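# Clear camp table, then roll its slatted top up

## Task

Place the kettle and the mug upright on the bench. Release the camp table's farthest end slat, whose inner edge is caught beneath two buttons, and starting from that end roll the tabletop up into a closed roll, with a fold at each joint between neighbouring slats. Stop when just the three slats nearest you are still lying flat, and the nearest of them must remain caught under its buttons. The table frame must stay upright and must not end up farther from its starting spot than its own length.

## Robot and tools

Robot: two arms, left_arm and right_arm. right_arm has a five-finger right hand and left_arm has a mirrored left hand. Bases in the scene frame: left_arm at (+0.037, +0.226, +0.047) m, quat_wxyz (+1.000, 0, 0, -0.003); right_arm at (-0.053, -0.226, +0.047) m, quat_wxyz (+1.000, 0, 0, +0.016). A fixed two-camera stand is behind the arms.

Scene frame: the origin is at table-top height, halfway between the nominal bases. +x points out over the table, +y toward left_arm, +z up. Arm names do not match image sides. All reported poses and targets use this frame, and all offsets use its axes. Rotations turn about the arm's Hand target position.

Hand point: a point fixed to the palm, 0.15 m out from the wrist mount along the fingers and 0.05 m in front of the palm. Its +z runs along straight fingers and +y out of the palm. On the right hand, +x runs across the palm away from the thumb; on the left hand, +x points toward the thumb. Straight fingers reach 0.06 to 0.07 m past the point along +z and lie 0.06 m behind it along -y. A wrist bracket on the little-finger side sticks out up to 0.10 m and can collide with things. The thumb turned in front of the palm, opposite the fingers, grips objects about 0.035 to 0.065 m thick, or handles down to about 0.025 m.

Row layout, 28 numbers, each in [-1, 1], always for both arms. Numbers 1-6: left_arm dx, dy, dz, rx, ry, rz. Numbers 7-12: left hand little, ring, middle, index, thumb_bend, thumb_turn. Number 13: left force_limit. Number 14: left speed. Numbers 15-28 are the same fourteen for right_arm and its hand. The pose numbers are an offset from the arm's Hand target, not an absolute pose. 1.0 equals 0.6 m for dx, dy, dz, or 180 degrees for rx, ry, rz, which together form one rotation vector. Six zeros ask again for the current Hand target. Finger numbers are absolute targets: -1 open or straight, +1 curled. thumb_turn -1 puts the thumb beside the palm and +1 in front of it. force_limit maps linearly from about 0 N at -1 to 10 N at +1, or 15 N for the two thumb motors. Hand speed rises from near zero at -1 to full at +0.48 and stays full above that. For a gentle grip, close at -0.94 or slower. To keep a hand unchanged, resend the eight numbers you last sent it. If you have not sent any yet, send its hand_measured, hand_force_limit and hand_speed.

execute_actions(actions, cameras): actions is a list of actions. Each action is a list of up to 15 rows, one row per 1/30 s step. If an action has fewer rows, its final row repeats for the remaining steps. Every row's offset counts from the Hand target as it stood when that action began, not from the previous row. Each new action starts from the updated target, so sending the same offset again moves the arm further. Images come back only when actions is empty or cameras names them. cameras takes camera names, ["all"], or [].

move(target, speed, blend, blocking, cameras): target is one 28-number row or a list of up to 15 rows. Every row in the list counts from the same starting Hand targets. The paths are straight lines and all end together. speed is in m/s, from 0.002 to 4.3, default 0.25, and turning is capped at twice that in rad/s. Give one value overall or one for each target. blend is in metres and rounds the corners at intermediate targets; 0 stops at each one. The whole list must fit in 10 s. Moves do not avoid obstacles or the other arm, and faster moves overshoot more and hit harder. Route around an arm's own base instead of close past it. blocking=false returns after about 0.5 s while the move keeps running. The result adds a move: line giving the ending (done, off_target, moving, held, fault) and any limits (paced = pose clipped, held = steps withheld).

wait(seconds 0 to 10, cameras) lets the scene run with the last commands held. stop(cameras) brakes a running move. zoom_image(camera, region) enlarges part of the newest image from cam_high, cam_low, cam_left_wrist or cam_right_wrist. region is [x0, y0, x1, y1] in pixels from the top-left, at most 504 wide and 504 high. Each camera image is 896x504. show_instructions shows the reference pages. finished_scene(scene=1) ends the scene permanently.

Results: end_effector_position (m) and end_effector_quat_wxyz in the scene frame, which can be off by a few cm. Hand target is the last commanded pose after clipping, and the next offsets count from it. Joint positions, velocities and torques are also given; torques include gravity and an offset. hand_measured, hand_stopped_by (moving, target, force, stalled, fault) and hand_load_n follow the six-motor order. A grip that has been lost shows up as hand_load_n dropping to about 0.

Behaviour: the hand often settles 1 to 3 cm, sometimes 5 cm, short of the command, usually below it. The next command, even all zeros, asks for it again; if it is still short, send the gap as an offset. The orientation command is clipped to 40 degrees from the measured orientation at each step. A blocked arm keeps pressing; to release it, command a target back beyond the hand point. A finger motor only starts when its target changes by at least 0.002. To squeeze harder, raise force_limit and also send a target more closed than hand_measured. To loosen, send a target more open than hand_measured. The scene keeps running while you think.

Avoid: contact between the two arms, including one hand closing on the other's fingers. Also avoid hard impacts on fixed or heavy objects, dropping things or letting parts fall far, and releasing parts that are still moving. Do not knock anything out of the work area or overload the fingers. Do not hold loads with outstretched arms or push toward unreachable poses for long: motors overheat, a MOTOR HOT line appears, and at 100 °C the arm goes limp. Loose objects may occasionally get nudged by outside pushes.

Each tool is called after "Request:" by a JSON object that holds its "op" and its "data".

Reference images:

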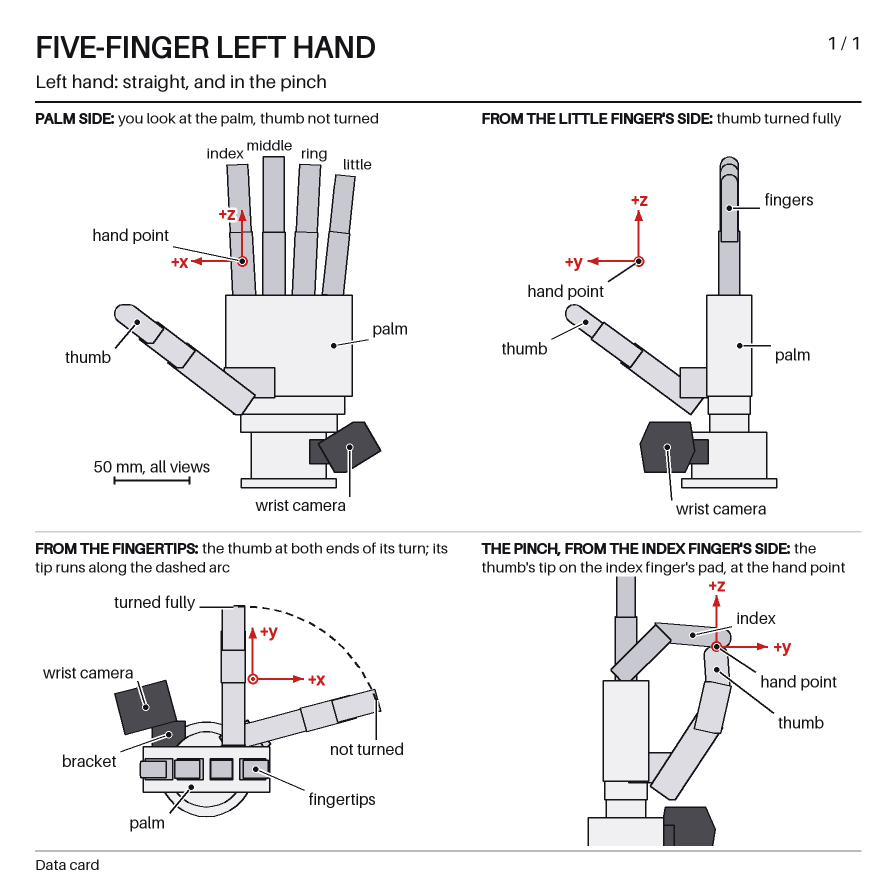

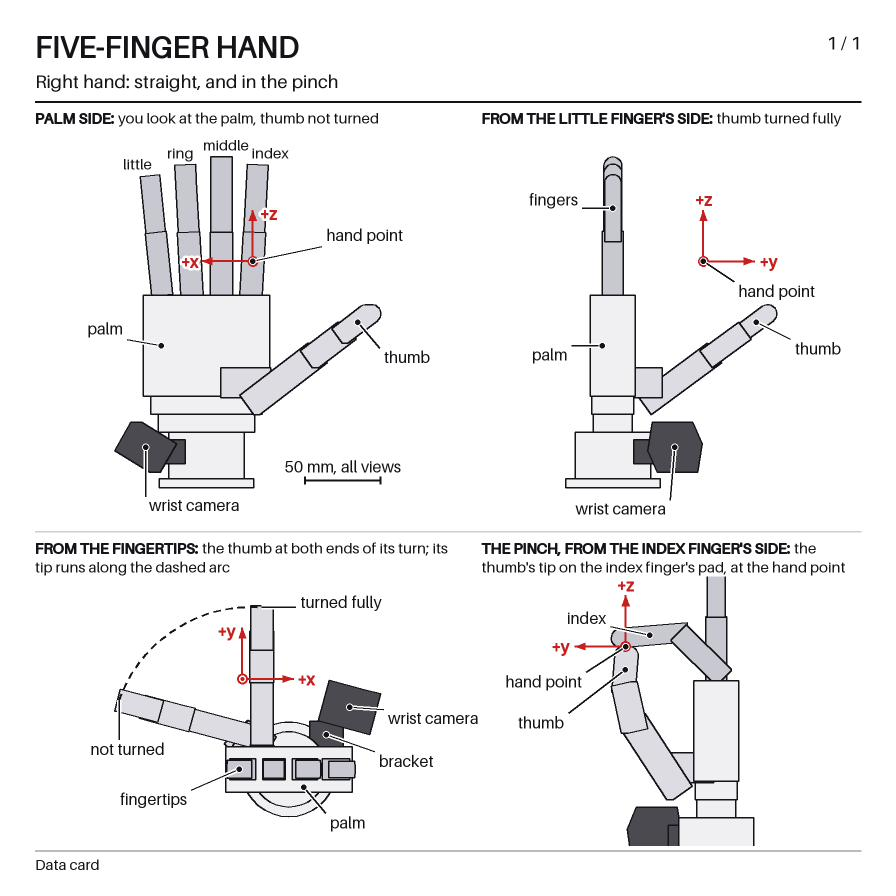

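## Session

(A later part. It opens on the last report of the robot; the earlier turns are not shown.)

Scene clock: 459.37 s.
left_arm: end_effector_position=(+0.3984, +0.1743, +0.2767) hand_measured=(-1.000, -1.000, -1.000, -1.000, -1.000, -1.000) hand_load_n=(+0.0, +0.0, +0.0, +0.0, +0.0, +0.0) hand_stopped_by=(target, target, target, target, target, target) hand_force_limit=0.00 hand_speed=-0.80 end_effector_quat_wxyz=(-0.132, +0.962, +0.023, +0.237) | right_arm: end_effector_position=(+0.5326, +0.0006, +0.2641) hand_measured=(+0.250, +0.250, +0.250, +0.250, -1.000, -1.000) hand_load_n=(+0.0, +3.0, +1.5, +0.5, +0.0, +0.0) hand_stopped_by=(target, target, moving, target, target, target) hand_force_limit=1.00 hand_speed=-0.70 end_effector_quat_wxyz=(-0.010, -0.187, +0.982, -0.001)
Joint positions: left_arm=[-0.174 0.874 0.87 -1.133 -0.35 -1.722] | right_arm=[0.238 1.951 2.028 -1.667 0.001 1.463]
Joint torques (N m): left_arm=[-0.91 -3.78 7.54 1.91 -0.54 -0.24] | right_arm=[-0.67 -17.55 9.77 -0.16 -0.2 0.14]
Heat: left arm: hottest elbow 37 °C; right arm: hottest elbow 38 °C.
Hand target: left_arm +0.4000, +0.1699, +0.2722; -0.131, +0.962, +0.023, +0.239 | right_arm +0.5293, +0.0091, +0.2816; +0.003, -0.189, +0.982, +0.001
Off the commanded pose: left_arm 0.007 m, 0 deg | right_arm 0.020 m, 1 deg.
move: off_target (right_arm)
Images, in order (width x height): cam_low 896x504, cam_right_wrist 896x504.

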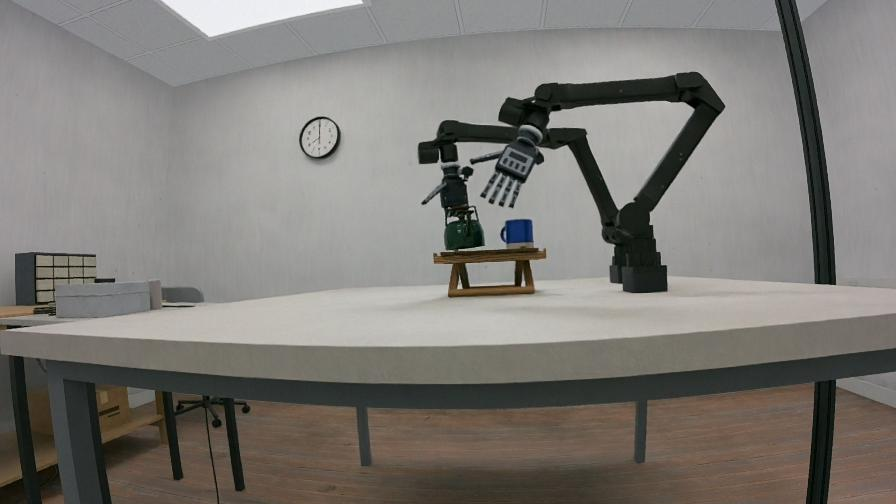

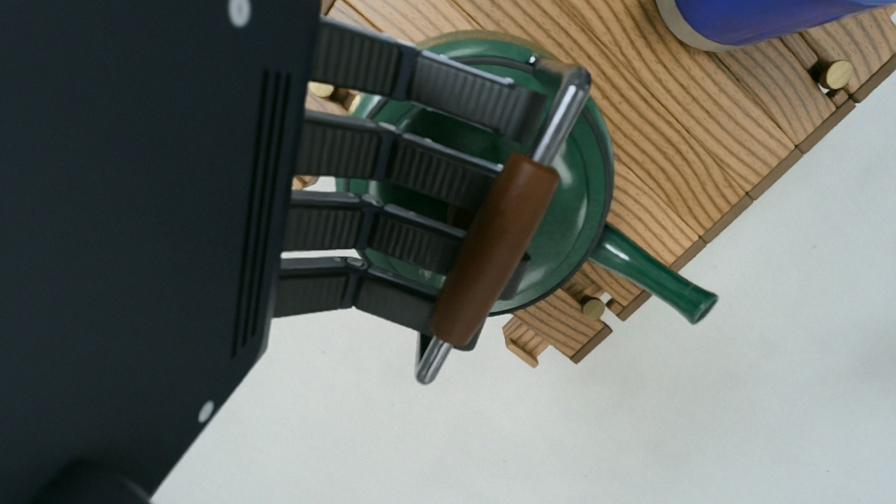

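Request:
{"op": "move", "data": {"target": [0,0,0,0,0,0,-1,-1,-1,-1,-1,-1,0,-0.8,0,0,0,0,0,0,0.25,0.25,0.25,0.25,-1,1,0,-0.5], "speed": 0.05, "cameras": ["cam_low","cam_right_wrist"]}}

Request:
{"op": "zoom_image", "data": {"camera": "cam_low", "region": [410, 170, 510, 260]}}

Scene clock: 467.67 s.
left_arm: end_effector_position=(+0.3984, +0.1743, +0.2767) hand_measured=(-1.000, -1.000, -1.000, -1.000, -1.000, -1.000) hand_load_n=(+0.0, +0.0, +0.0, +0.0, +0.0, -0.5) hand_stopped_by=(target, target, target, target, target, target) hand_force_limit=0.00 hand_speed=-0.80 end_effector_quat_wxyz=(-0.132, +0.962, +0.023, +0.237) | right_arm: end_effector_position=(+0.5327, +0.0005, +0.2641) hand_measured=(+0.250, +0.250, +0.250, +0.250, -1.000, +1.000) hand_load_n=(+0.0, +3.0, +1.5, +0.0, +0.0, +0.0) hand_stopped_by=(target, target, target, target, target, target) hand_force_limit=0.00 hand_speed=-0.50 end_effector_quat_wxyz=(-0.010, -0.187, +0.982, -0.001)
Joint positions: left_arm=[-0.174 0.874 0.87 -1.133 -0.35 -1.722] | right_arm=[0.238 1.951 2.028 -1.667 0.001 1.465]
Joint torques (N m): left_arm=[-0.73 -3.55 7.56 1.91 -0.53 -0.22] | right_arm=[-0.5 -17.9 9.7 -0.23 -0.21 0.12]
Heat: left arm: hottest elbow 37 °C; right arm: hottest elbow 38 °C.
Hand target: left_arm +0.4000, +0.1699, +0.2722; -0.131, +0.962, +0.023, +0.239 | right_arm +0.5293, +0.0090, +0.2816; +0.003, -0.189, +0.982, +0.001
Off the commanded pose: left_arm 0.007 m, 0 deg | right_arm 0.020 m, 1 deg.
move: off_target (right_arm)
Images, in order (width x height): cam_low 896x504, cam_right_wrist 896x504.

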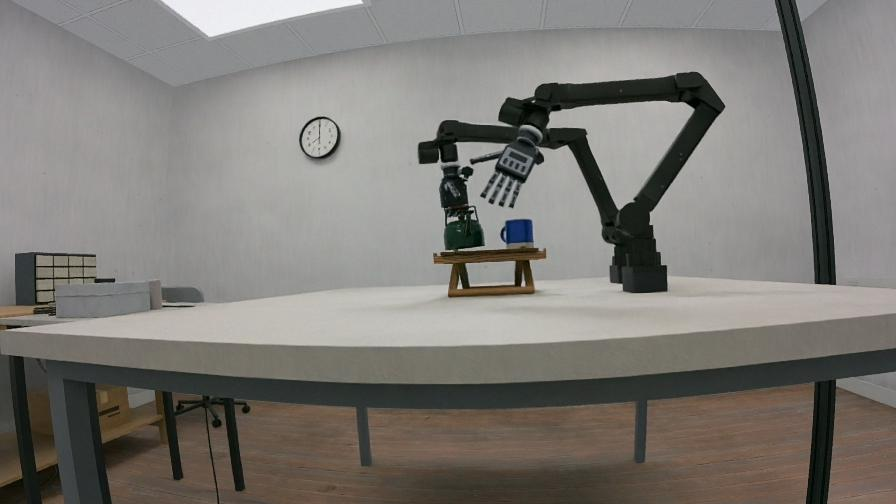

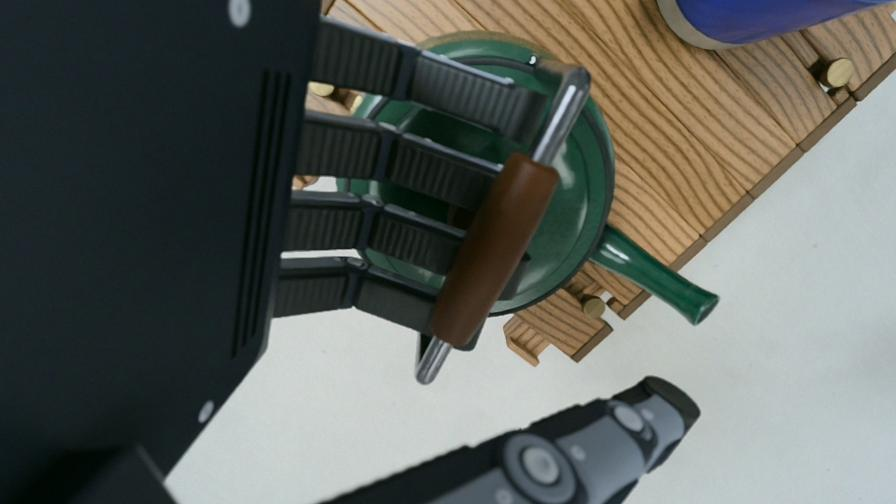

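Scaled by 5.040 from the camera's 896x504 image, which has a finer 1280x720 frame.

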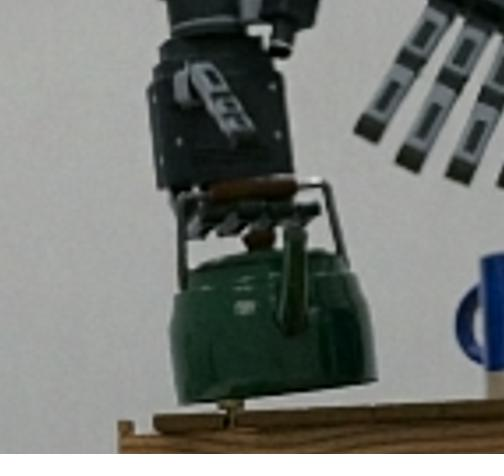

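Request:
{"op": "move", "data": {"target": [0,0,0,0,0,0,-1,-1,-1,-1,-1,-1,0,-0.8,0,0,0,0,0,0,0.25,0.25,0.25,0.25,0.3,1,-0.6,-0.8], "speed": 0.05, "cameras": ["cam_low","cam_right_wrist"]}}

Request:
{"op": "zoom_image", "data": {"camera": "cam_low", "region": [410, 170, 510, 260]}}

Scene clock: 474.13 s.
left_arm: end_effector_position=(+0.3984, +0.1743, +0.2767) hand_measured=(-1.000, -1.000, -1.000, -1.000, -1.000, -1.000) hand_load_n=(+0.0, +0.0, +0.0, +0.0, +0.0, +0.0) hand_stopped_by=(target, target, target, target, target, target) hand_force_limit=0.00 hand_speed=-0.80 end_effector_quat_wxyz=(-0.132, +0.962, +0.023, +0.237) | right_arm: end_effector_position=(+0.5327, +0.0005, +0.2641) hand_measured=(+0.250, +0.250, +0.250, +0.250, -0.202, +1.000) hand_load_n=(+0.0, +4.0, +2.5, +0.0, +3.0, +0.5) hand_stopped_by=(target, target, target, target, force, target) hand_force_limit=-0.60 hand_speed=-0.80 end_effector_quat_wxyz=(-0.010, -0.187, +0.982, -0.001)
Joint positions: left_arm=[-0.174 0.874 0.87 -1.133 -0.35 -1.722] | right_arm=[0.238 1.951 2.028 -1.667 0.001 1.465]
Joint torques (N m): left_arm=[-0.85 -3.84 7.54 1.91 -0.56 -0.2] | right_arm=[-0.44 -17.96 9.7 -0.44 -0.2 0.1]
Heat: left arm: hottest elbow 37 °C; right arm: hottest elbow 38 °C.
Hand target: left_arm +0.4000, +0.1699, +0.2722; -0.131, +0.962, +0.023, +0.239 | right_arm +0.5293, +0.0090, +0.2816; +0.003, -0.189, +0.982, +0.001
Off the commanded pose: left_arm 0.007 m, 0 deg | right_arm 0.020 m, 1 deg.
move: off_target (right_arm)
Images, in order (width x height): cam_low 896x504, cam_right_wrist 896x504.

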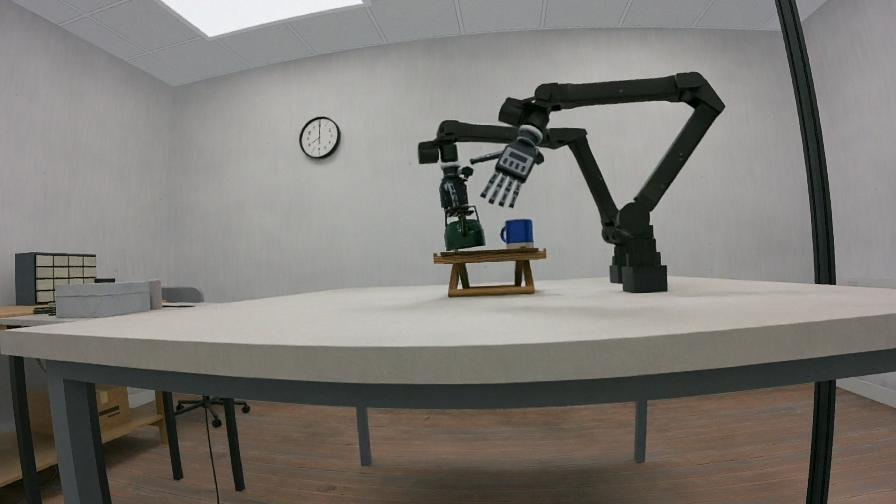

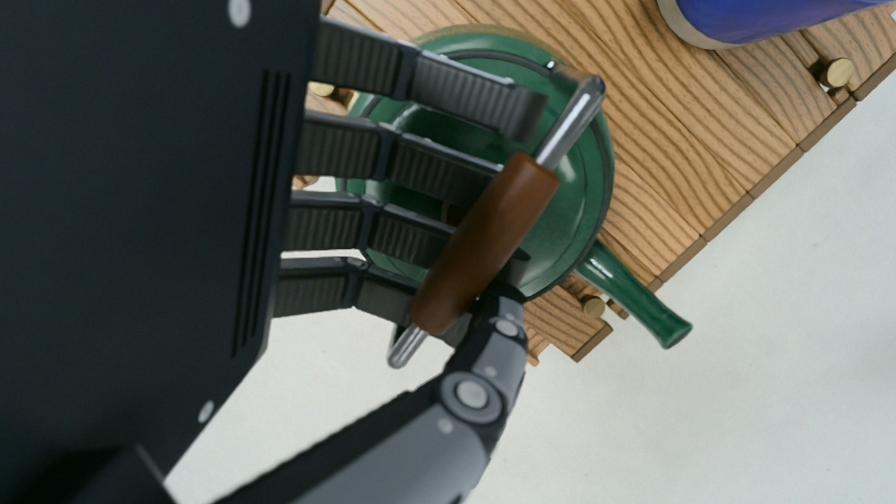

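Scaled by 5.040 from the camera's 896x504 image, which has a finer 1280x720 frame.

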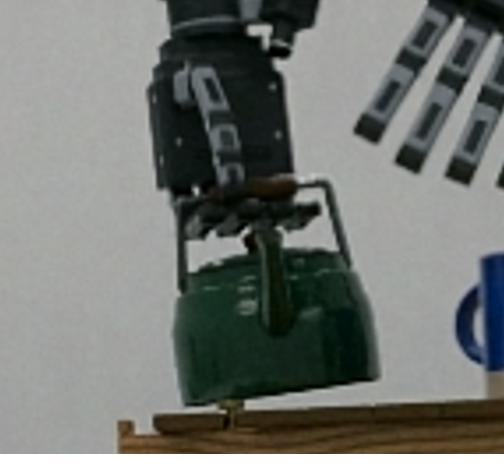

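Request:
{"op": "move", "data": {"target": [0,0,0,0,0,0,-1,-1,-1,-1,-1,-1,0,-0.8,0,0,0.13,0,0,0,0.25,0.25,0.25,0.25,0.3,1,-0.6,-0.8], "speed": 0.06, "cameras": ["cam_low","cam_right_wrist"]}}

Request:
{"op": "zoom_image", "data": {"camera": "cam_low", "region": [410, 150, 510, 260]}}

Scene clock: 482.87 s.
left_arm: end_effector_position=(+0.3984, +0.1743, +0.2767) hand_measured=(-1.000, -1.000, -1.000, -1.000, -1.000, -1.000) hand_load_n=(+0.0, +0.0, +0.0, +0.0, +0.0, +0.0) hand_stopped_by=(target, target, target, target, target, target) hand_force_limit=0.00 hand_speed=-0.80 end_effector_quat_wxyz=(-0.132, +0.962, +0.023, +0.237) | right_arm: end_effector_position=(+0.5244, +0.0002, +0.3081) hand_measured=(+0.250, +0.250, +0.250, +0.250, -0.202, +1.000) hand_load_n=(+0.0, +3.5, +3.0, +0.5, +2.5, +0.5) hand_stopped_by=(target, target, target, target, force, target) hand_force_limit=-0.60 hand_speed=-0.80 end_effector_quat_wxyz=(+0.025, -0.186, +0.982, +0.007)
Joint positions: left_arm=[-0.174 0.874 0.87 -1.133 -0.35 -1.722] | right_arm=[0.238 1.879 2.028 -1.668 -0.009 1.467]
Joint torques (N m): left_arm=[-0.97 -3.78 7.54 1.81 -0.51 -0.2] | right_arm=[-0.79 -18.37 14.39 -0.09 -0.4 0.15]
Heat: left arm: hottest elbow 37 °C; right arm: hottest elbow 38 °C.
Hand target: left_arm +0.4000, +0.1699, +0.2722; -0.131, +0.962, +0.023, +0.239 | right_arm +0.5293, +0.0090, +0.3595; +0.003, -0.189, +0.982, +0.001
Off the commanded pose: left_arm 0.007 m, 0 deg | right_arm 0.052 m, 3 deg.
joint sent to its limit (right arm) — joint 4 (wrist pitch), lower limit. The joint targets are off in position and orientation.
move: off_target (right_arm)
Images, in order (width x height): cam_low 896x504, cam_right_wrist 896x504.

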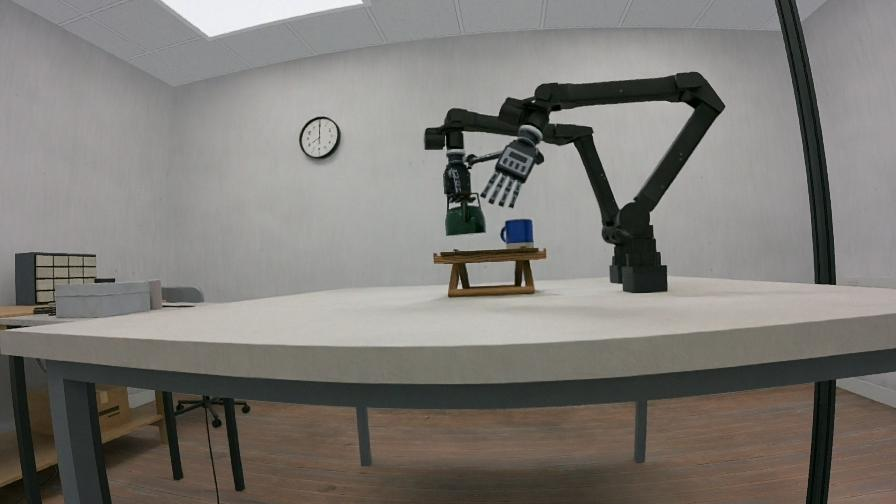

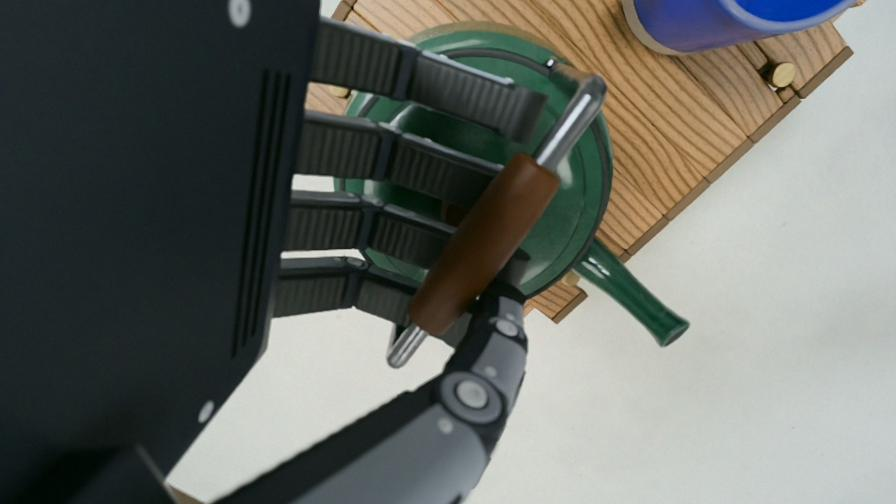

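Scaled by 4.582 from the camera's 896x504 image, which has a finer 1280x720 frame.

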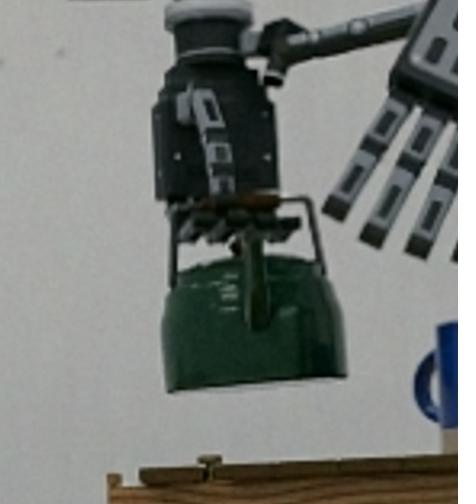

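Request:
{"op": "move", "data": {"target": [0,0,0,0,0,0,-1,-1,-1,-1,-1,-1,0,-0.8,-0.05,-0.717,0,0,0,-0.2166,0.25,0.25,0.25,0.25,0.3,1,-0.6,-0.8], "speed": 0.12, "cameras": ["cam_low","cam_high","cam_right_wrist"]}}

Scene clock: 491.73 s.
left_arm: end_effector_position=(+0.3984, +0.1743, +0.2767) hand_measured=(-1.000, -1.000, -1.000, -1.000, -1.000, -1.000) hand_load_n=(+0.0, +0.0, +0.0, +0.0, +0.0, -0.5) hand_stopped_by=(target, target, target, target, target, target) hand_force_limit=0.00 hand_speed=-0.80 end_effector_quat_wxyz=(-0.132, +0.962, +0.023, +0.237) | right_arm: end_effector_position=(+0.4896, -0.4133, +0.3333) hand_measured=(+0.250, +0.250, +0.250, +0.250, -0.202, +1.000) hand_load_n=(+0.0, +3.5, +3.0, +0.5, +2.5, +0.5) hand_stopped_by=(target, target, target, target, force, target) hand_force_limit=-0.60 hand_speed=-0.80 end_effector_quat_wxyz=(+0.031, +0.157, +0.987, -0.003)
Joint positions: left_arm=[-0.174 0.874 0.87 -1.133 -0.35 -1.722] | right_arm=[-0.478 1.745 1.904 -1.668 -0.013 1.44]
Joint torques (N m): left_arm=[-0.79 -3.6 7.49 1.84 -0.54 -0.21] | right_arm=[-2.9 -13.68 14.67 -0.01 -0.27 -0.07]
Heat: left arm: hottest elbow 37 °C; right arm: hottest elbow 39 °C.
Hand target: left_arm +0.4000, +0.1699, +0.2722; -0.131, +0.962, +0.023, +0.239 | right_arm +0.4993, -0.4211, +0.3595; +0.003, +0.150, +0.989, +0.000
Off the commanded pose: left_arm 0.007 m, 0 deg | right_arm 0.029 m, 3 deg.
joint sent to its limit (right arm) — joint 4 (wrist pitch), lower limit. The joint targets are off in orientation, not in position.
move: off_target (right_arm)
Images, in order (width x height): cam_high 896x504, cam_low 896x504, cam_right_wrist 896x504.

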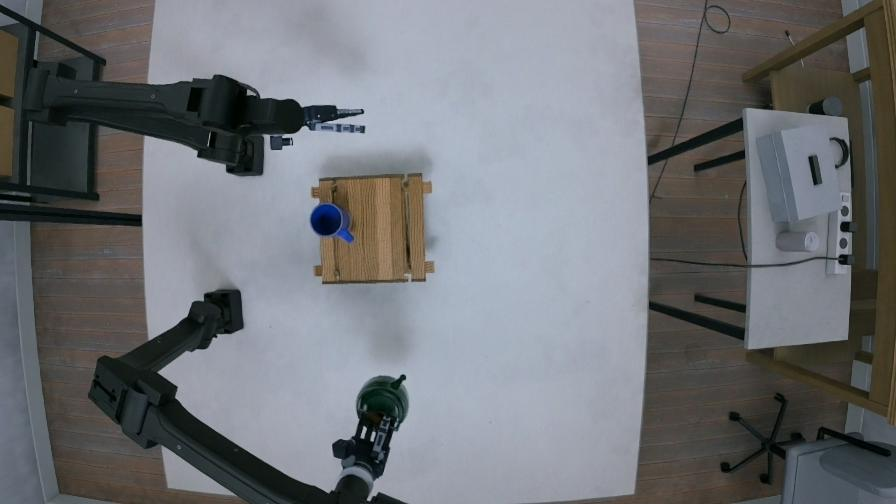

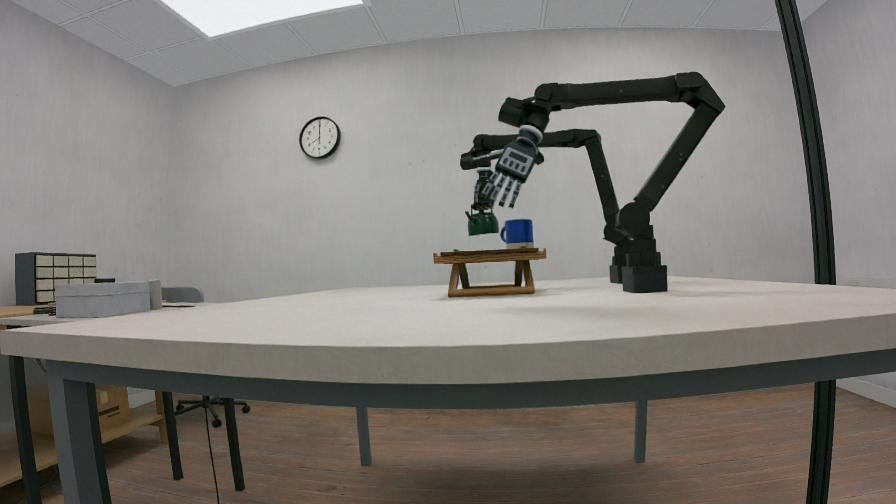

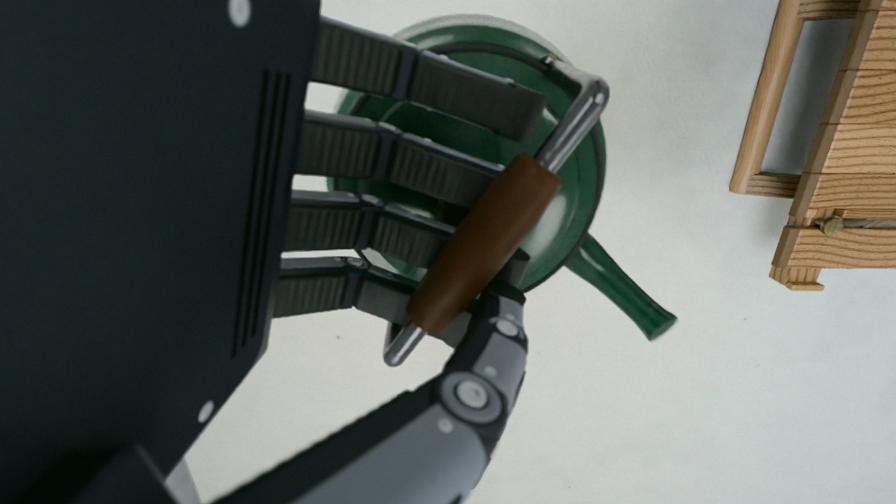

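Request:
{"op": "move", "data": {"target": [0,0,0,0,0,0,-1,-1,-1,-1,-1,-1,0,-0.8,0,0,-0.3,0,0,0,0.25,0.25,0.25,0.25,0.3,1,-0.6,-0.8], "speed": 0.1, "cameras": ["cam_low","cam_high","cam_right_wrist"]}}

Request:
{"op": "zoom_image", "data": {"camera": "cam_low", "region": [430, 170, 560, 300]}}

Scene clock: 497.57 s.
left_arm: end_effector_position=(+0.3984, +0.1743, +0.2767) hand_measured=(-1.000, -1.000, -1.000, -1.000, -1.000, -1.000) hand_load_n=(+0.0, +0.0, +0.0, +0.0, +0.0, +0.0) hand_stopped_by=(target, target, target, target, target, target) hand_force_limit=0.00 hand_speed=-0.80 end_effector_quat_wxyz=(-0.132, +0.962, +0.023, +0.237) | right_arm: end_effector_position=(+0.4963, -0.4194, +0.1758) hand_measured=(+0.250, +0.250, +0.250, +0.250, -0.202, +1.000) hand_load_n=(+0.0, +4.0, +3.0, +0.5, +2.5, +0.5) hand_stopped_by=(target, target, target, target, force, target) hand_force_limit=-0.60 hand_speed=-0.80 end_effector_quat_wxyz=(-0.004, +0.156, +0.988, +0.001)
Joint positions: left_arm=[-0.174 0.874 0.87 -1.133 -0.35 -1.722] | right_arm=[-0.478 1.834 1.62 -1.366 0.001 1.438]
Joint torques (N m): left_arm=[-0.5 -3.55 7.58 1.96 -0.54 -0.21] | right_arm=[-1.79 -15.21 9.24 0.25 -0.14 -0.07]
Heat: left arm: hottest elbow 37 °C; right arm: hottest elbow 39 °C.
Hand target: left_arm +0.4000, +0.1699, +0.2722; -0.131, +0.962, +0.023, +0.239 | right_arm +0.4992, -0.4211, +0.1793; +0.003, +0.150, +0.989, +0.000
Off the commanded pose: left_arm 0.007 m, 0 deg | right_arm 0.005 m, 1 deg.
move: done
Images, in order (width x height): cam_high 896x504, cam_low 896x504, cam_right_wrist 896x504.

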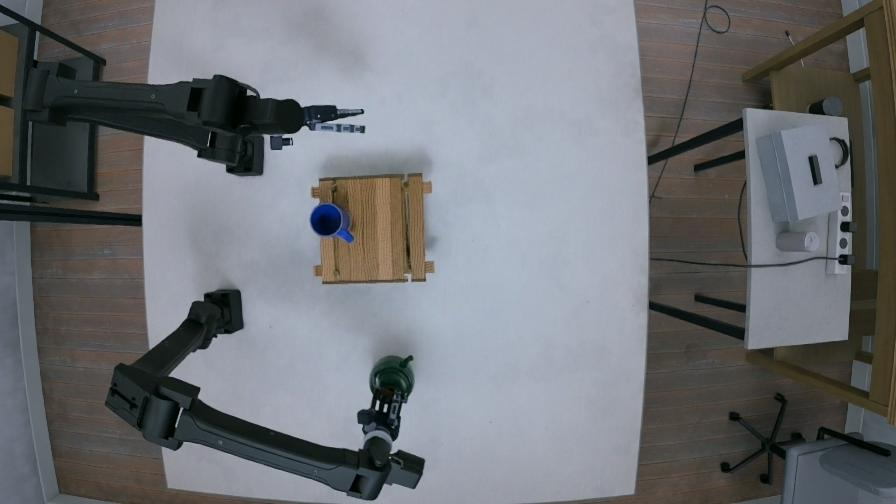

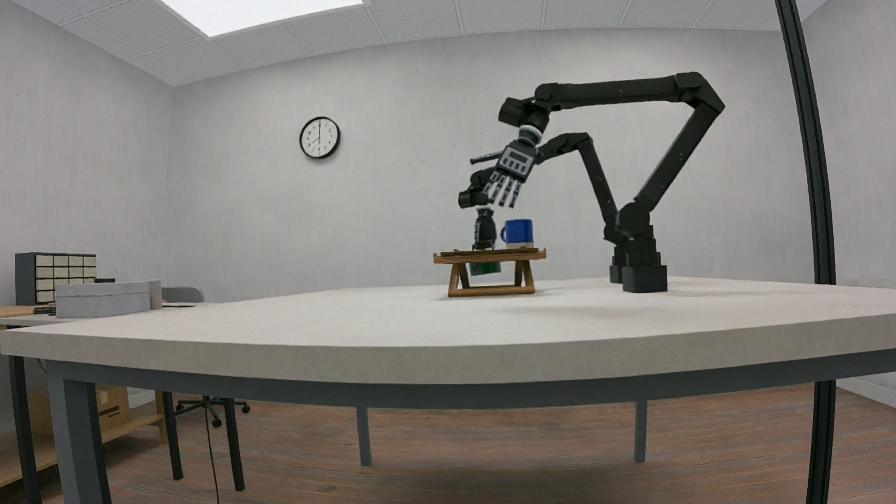

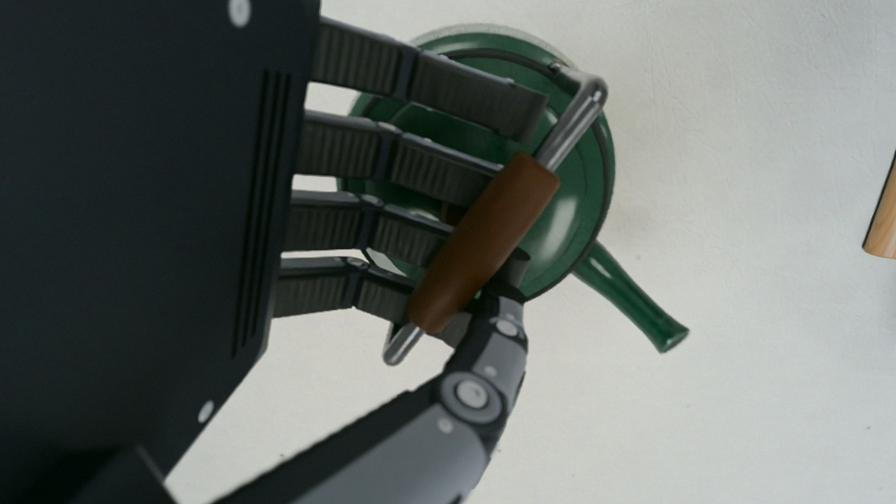

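Scaled by 3.877 from the camera's 896x504 image, which has a finer 1280x720 frame.

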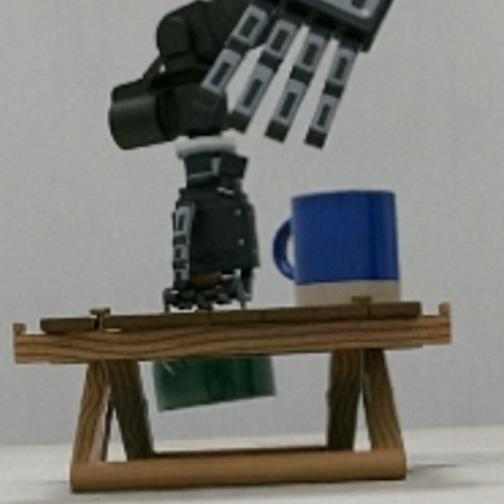

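Request:
{"op": "move", "data": {"target": [0,0,0,0,0,0,-1,-1,-1,-1,-1,-1,0,-0.8,0,0,-0.08,0,0,0,0.25,0.25,0.25,0.25,0.3,1,-0.6,-0.8], "speed": 0.05, "cameras": ["cam_low","cam_right_wrist"]}}

Request:
{"op": "zoom_image", "data": {"camera": "cam_low", "region": [430, 200, 540, 310]}}

Scene clock: 502.93 s.
left_arm: end_effector_position=(+0.3984, +0.1743, +0.2767) hand_measured=(-1.000, -1.000, -1.000, -1.000, -1.000, -1.000) hand_load_n=(+0.0, +0.0, +0.0, +0.0, +0.0, +0.0) hand_stopped_by=(target, target, target, target, target, target) hand_force_limit=0.00 hand_speed=-0.80 end_effector_quat_wxyz=(-0.132, +0.962, +0.023, +0.237) | right_arm: end_effector_position=(+0.4971, -0.4197, +0.1314) hand_measured=(+0.250, +0.250, +0.250, +0.250, -0.202, +1.000) hand_load_n=(+0.0, +4.0, +2.5, +0.0, +2.5, +0.5) hand_stopped_by=(target, target, target, target, force, target) hand_force_limit=-0.60 hand_speed=-0.80 end_effector_quat_wxyz=(-0.001, +0.156, +0.988, +0.000)
Joint positions: left_arm=[-0.174 0.874 0.87 -1.133 -0.35 -1.722] | right_arm=[-0.478 1.862 1.541 -1.251 0.001 1.437]
Joint torques (N m): left_arm=[-0.67 -3.55 7.49 1.91 -0.54 -0.22] | right_arm=[-2.2 -14.62 8.51 0.4 -0.14 -0.08]
Heat: left arm: hottest elbow 37 °C; right arm: hottest elbow 39 °C.
Hand target: left_arm +0.4000, +0.1699, +0.2722; -0.131, +0.962, +0.023, +0.239 | right_arm +0.4993, -0.4212, +0.1315; +0.003, +0.150, +0.989, +0.000
Off the commanded pose: left_arm 0.007 m, 0 deg | right_arm 0.003 m, 1 deg.
move: done
Images, in order (width x height): cam_low 896x504, cam_right_wrist 896x504.

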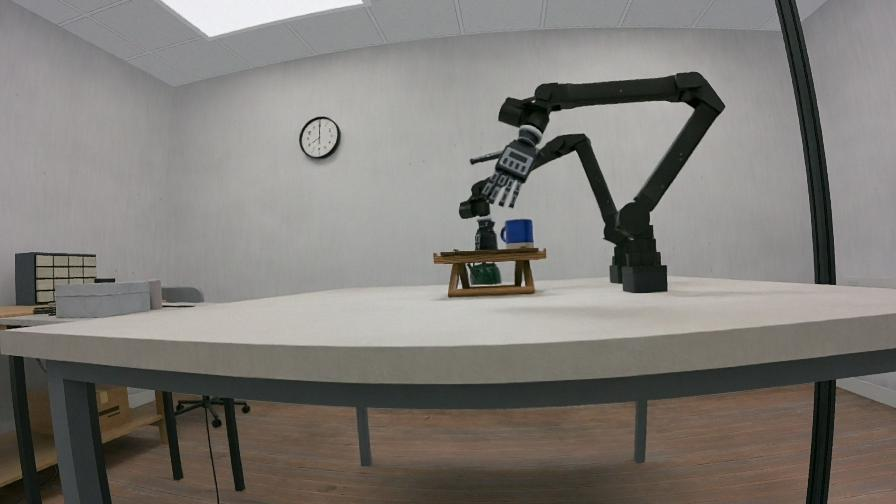

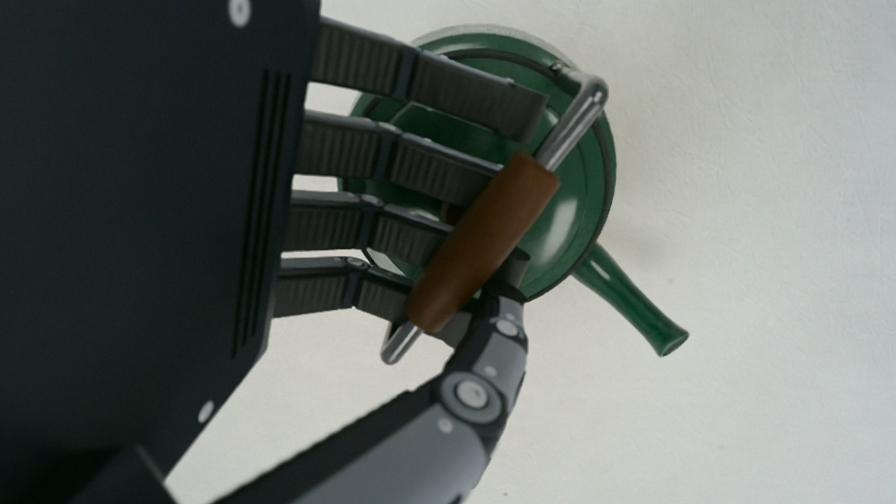

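Scaled by 4.582 from the camera's 896x504 image, which has a finer 1280x720 frame.

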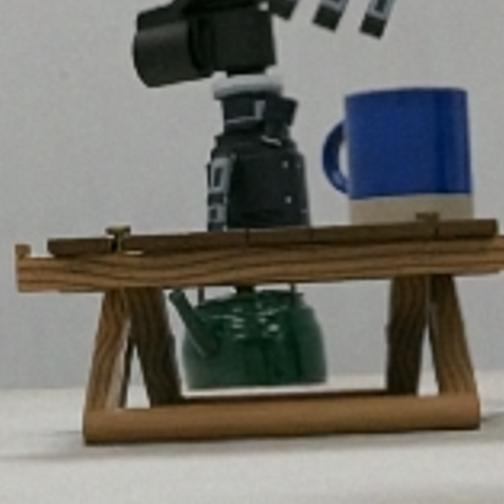

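Request:
{"op": "move", "data": {"target": [0,0,0,0,0,0,-1,-1,-1,-1,-1,-1,0,-0.8,0,0,-0.02,0,0,0,0.25,0.25,0.25,0.25,0.3,1,-0.6,-0.8], "speed": 0.03, "cameras": ["cam_low","cam_right_wrist"]}}

Request:
{"op": "zoom_image", "data": {"camera": "cam_low", "region": [430, 200, 540, 310]}}

Scene clock: 507.53 s.
left_arm: end_effector_position=(+0.3984, +0.1743, +0.2767) hand_measured=(-1.000, -1.000, -1.000, -1.000, -1.000, -1.000) hand_load_n=(+0.0, +0.0, +0.0, +0.0, +0.0, +0.0) hand_stopped_by=(target, target, target, target, target, target) hand_force_limit=0.00 hand_speed=-0.80 end_effector_quat_wxyz=(-0.132, +0.962, +0.023, +0.237) | right_arm: end_effector_position=(+0.4977, -0.4199, +0.1265) hand_measured=(+0.250, +0.250, +0.250, +0.250, -0.202, +1.000) hand_load_n=(+0.0, +3.5, +2.5, +0.0, +2.5, +0.5) hand_stopped_by=(target, target, target, target, force, target) hand_force_limit=-0.60 hand_speed=-0.80 end_effector_quat_wxyz=(+0.003, +0.155, +0.988, -0.001)
Joint positions: left_arm=[-0.174 0.874 0.87 -1.133 -0.35 -1.722] | right_arm=[-0.478 1.862 1.527 -1.228 0.001 1.435]
Joint torques (N m): left_arm=[-0.56 -3.43 7.61 1.84 -0.54 -0.2] | right_arm=[-1.73 -14.27 8.25 0.4 -0.22 0]
Heat: left arm: hottest elbow 37 °C; right arm: hottest elbow 39 °C.
Hand target: left_arm +0.4000, +0.1699, +0.2722; -0.131, +0.962, +0.023, +0.239 | right_arm +0.4993, -0.4212, +0.1194; +0.003, +0.150, +0.989, +0.000
Off the commanded pose: left_arm 0.007 m, 0 deg | right_arm 0.007 m, 1 deg.
move: done
Images, in order (width x height): cam_low 896x504, cam_right_wrist 896x504.

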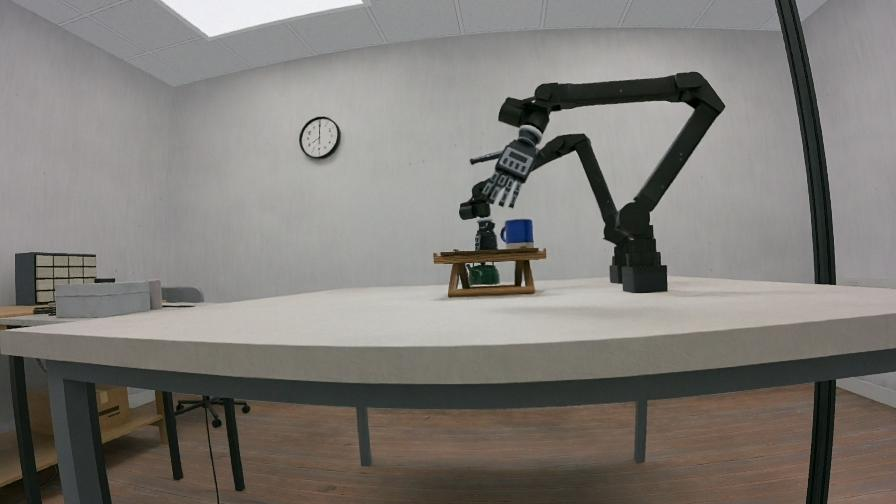

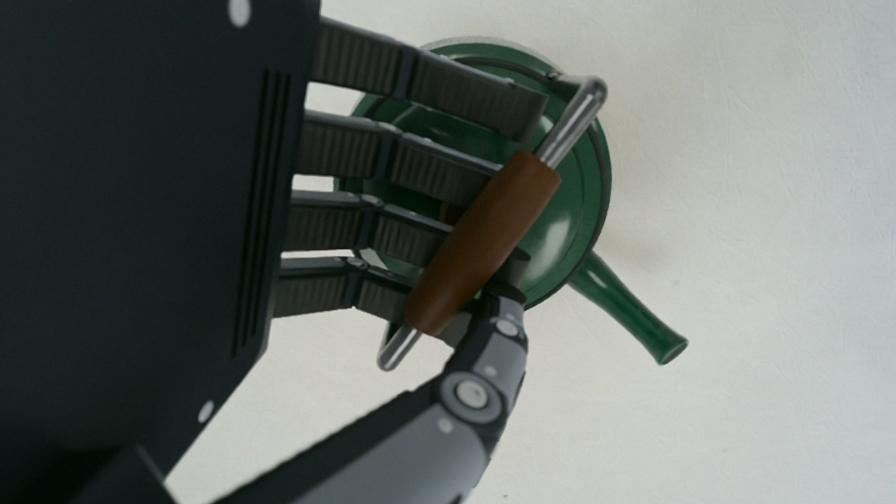

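Scaled by 4.582 from the camera's 896x504 image, which has a finer 1280x720 frame.

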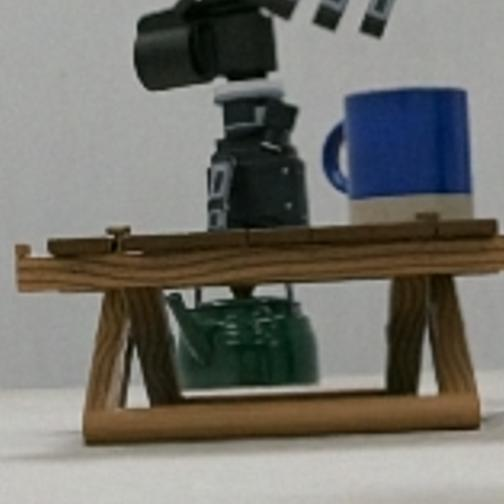

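Request:
{"op": "move", "data": {"target": [0,0,0,0,0,0,-1,-1,-1,-1,-1,-1,0,-0.8,0,0,-0.02,0,0,0,0.25,0.25,0.25,0.25,0.3,1,-0.6,-0.8], "speed": 0.03, "cameras": ["cam_low","cam_right_wrist"]}}

Request:
{"op": "zoom_image", "data": {"camera": "cam_low", "region": [430, 200, 540, 310]}}

Scene clock: 512.27 s.
left_arm: end_effector_position=(+0.3984, +0.1743, +0.2767) hand_measured=(-1.000, -1.000, -1.000, -1.000, -1.000, -1.000) hand_load_n=(+0.0, +0.0, +0.0, +0.0, +0.0, +0.0) hand_stopped_by=(target, target, target, target, target, target) hand_force_limit=0.00 hand_speed=-0.80 end_effector_quat_wxyz=(-0.132, +0.962, +0.023, +0.237) | right_arm: end_effector_position=(+0.5008, -0.4214, +0.1232) hand_measured=(+0.250, +0.250, +0.250, +0.250, -0.202, +1.000) hand_load_n=(+0.0, +0.5, +2.5, +0.0, +2.5, +0.5) hand_stopped_by=(target, target, target, target, force, target) hand_force_limit=-0.60 hand_speed=-0.80 end_effector_quat_wxyz=(+0.011, +0.154, +0.988, -0.004)
Joint positions: left_arm=[-0.174 0.874 0.87 -1.133 -0.35 -1.722] | right_arm=[-0.478 1.863 1.517 -1.201 0.001 1.434]
Joint torques (N m): left_arm=[-0.67 -3.72 7.6 1.85 -0.54 -0.22] | right_arm=[-1.49 -14.15 7.65 0.68 -0.23 -0.09]
Heat: left arm: hottest elbow 37 °C; right arm: hottest elbow 39 °C.
Hand target: left_arm +0.4000, +0.1699, +0.2722; -0.131, +0.962, +0.023, +0.239 | right_arm +0.4993, -0.4212, +0.1075; +0.003, +0.150, +0.989, +0.000
Off the commanded pose: left_arm 0.007 m, 0 deg | right_arm 0.016 m, 1 deg.
move: off_target (right_arm)
Images, in order (width x height): cam_low 896x504, cam_right_wrist 896x504.

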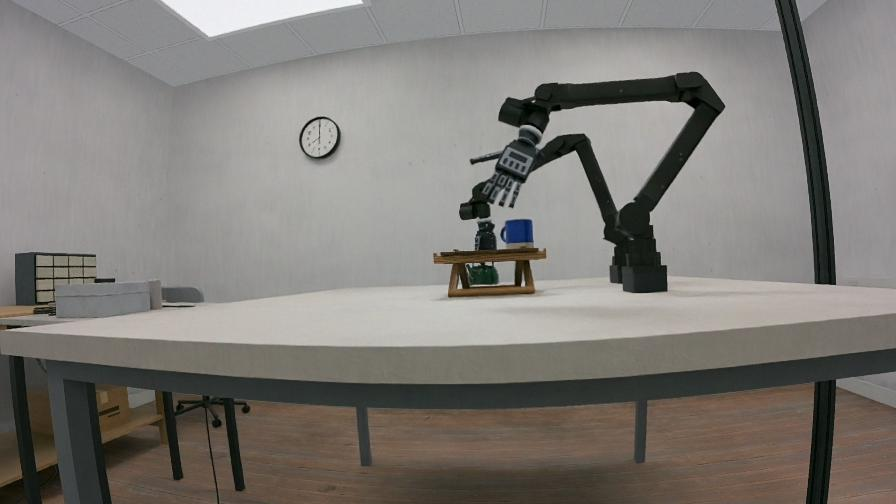

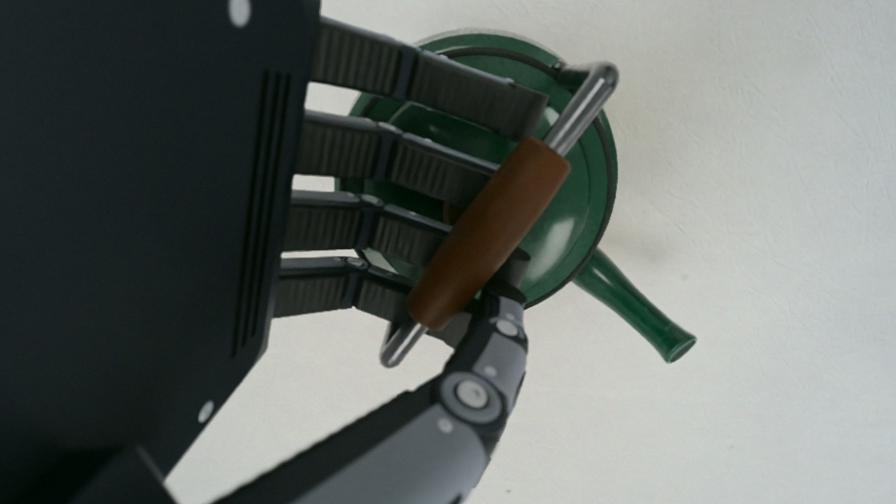

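Scaled by 4.582 from the camera's 896x504 image, which has a finer 1280x720 frame.

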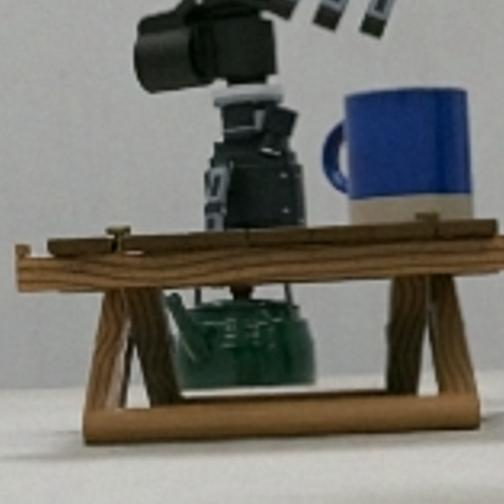

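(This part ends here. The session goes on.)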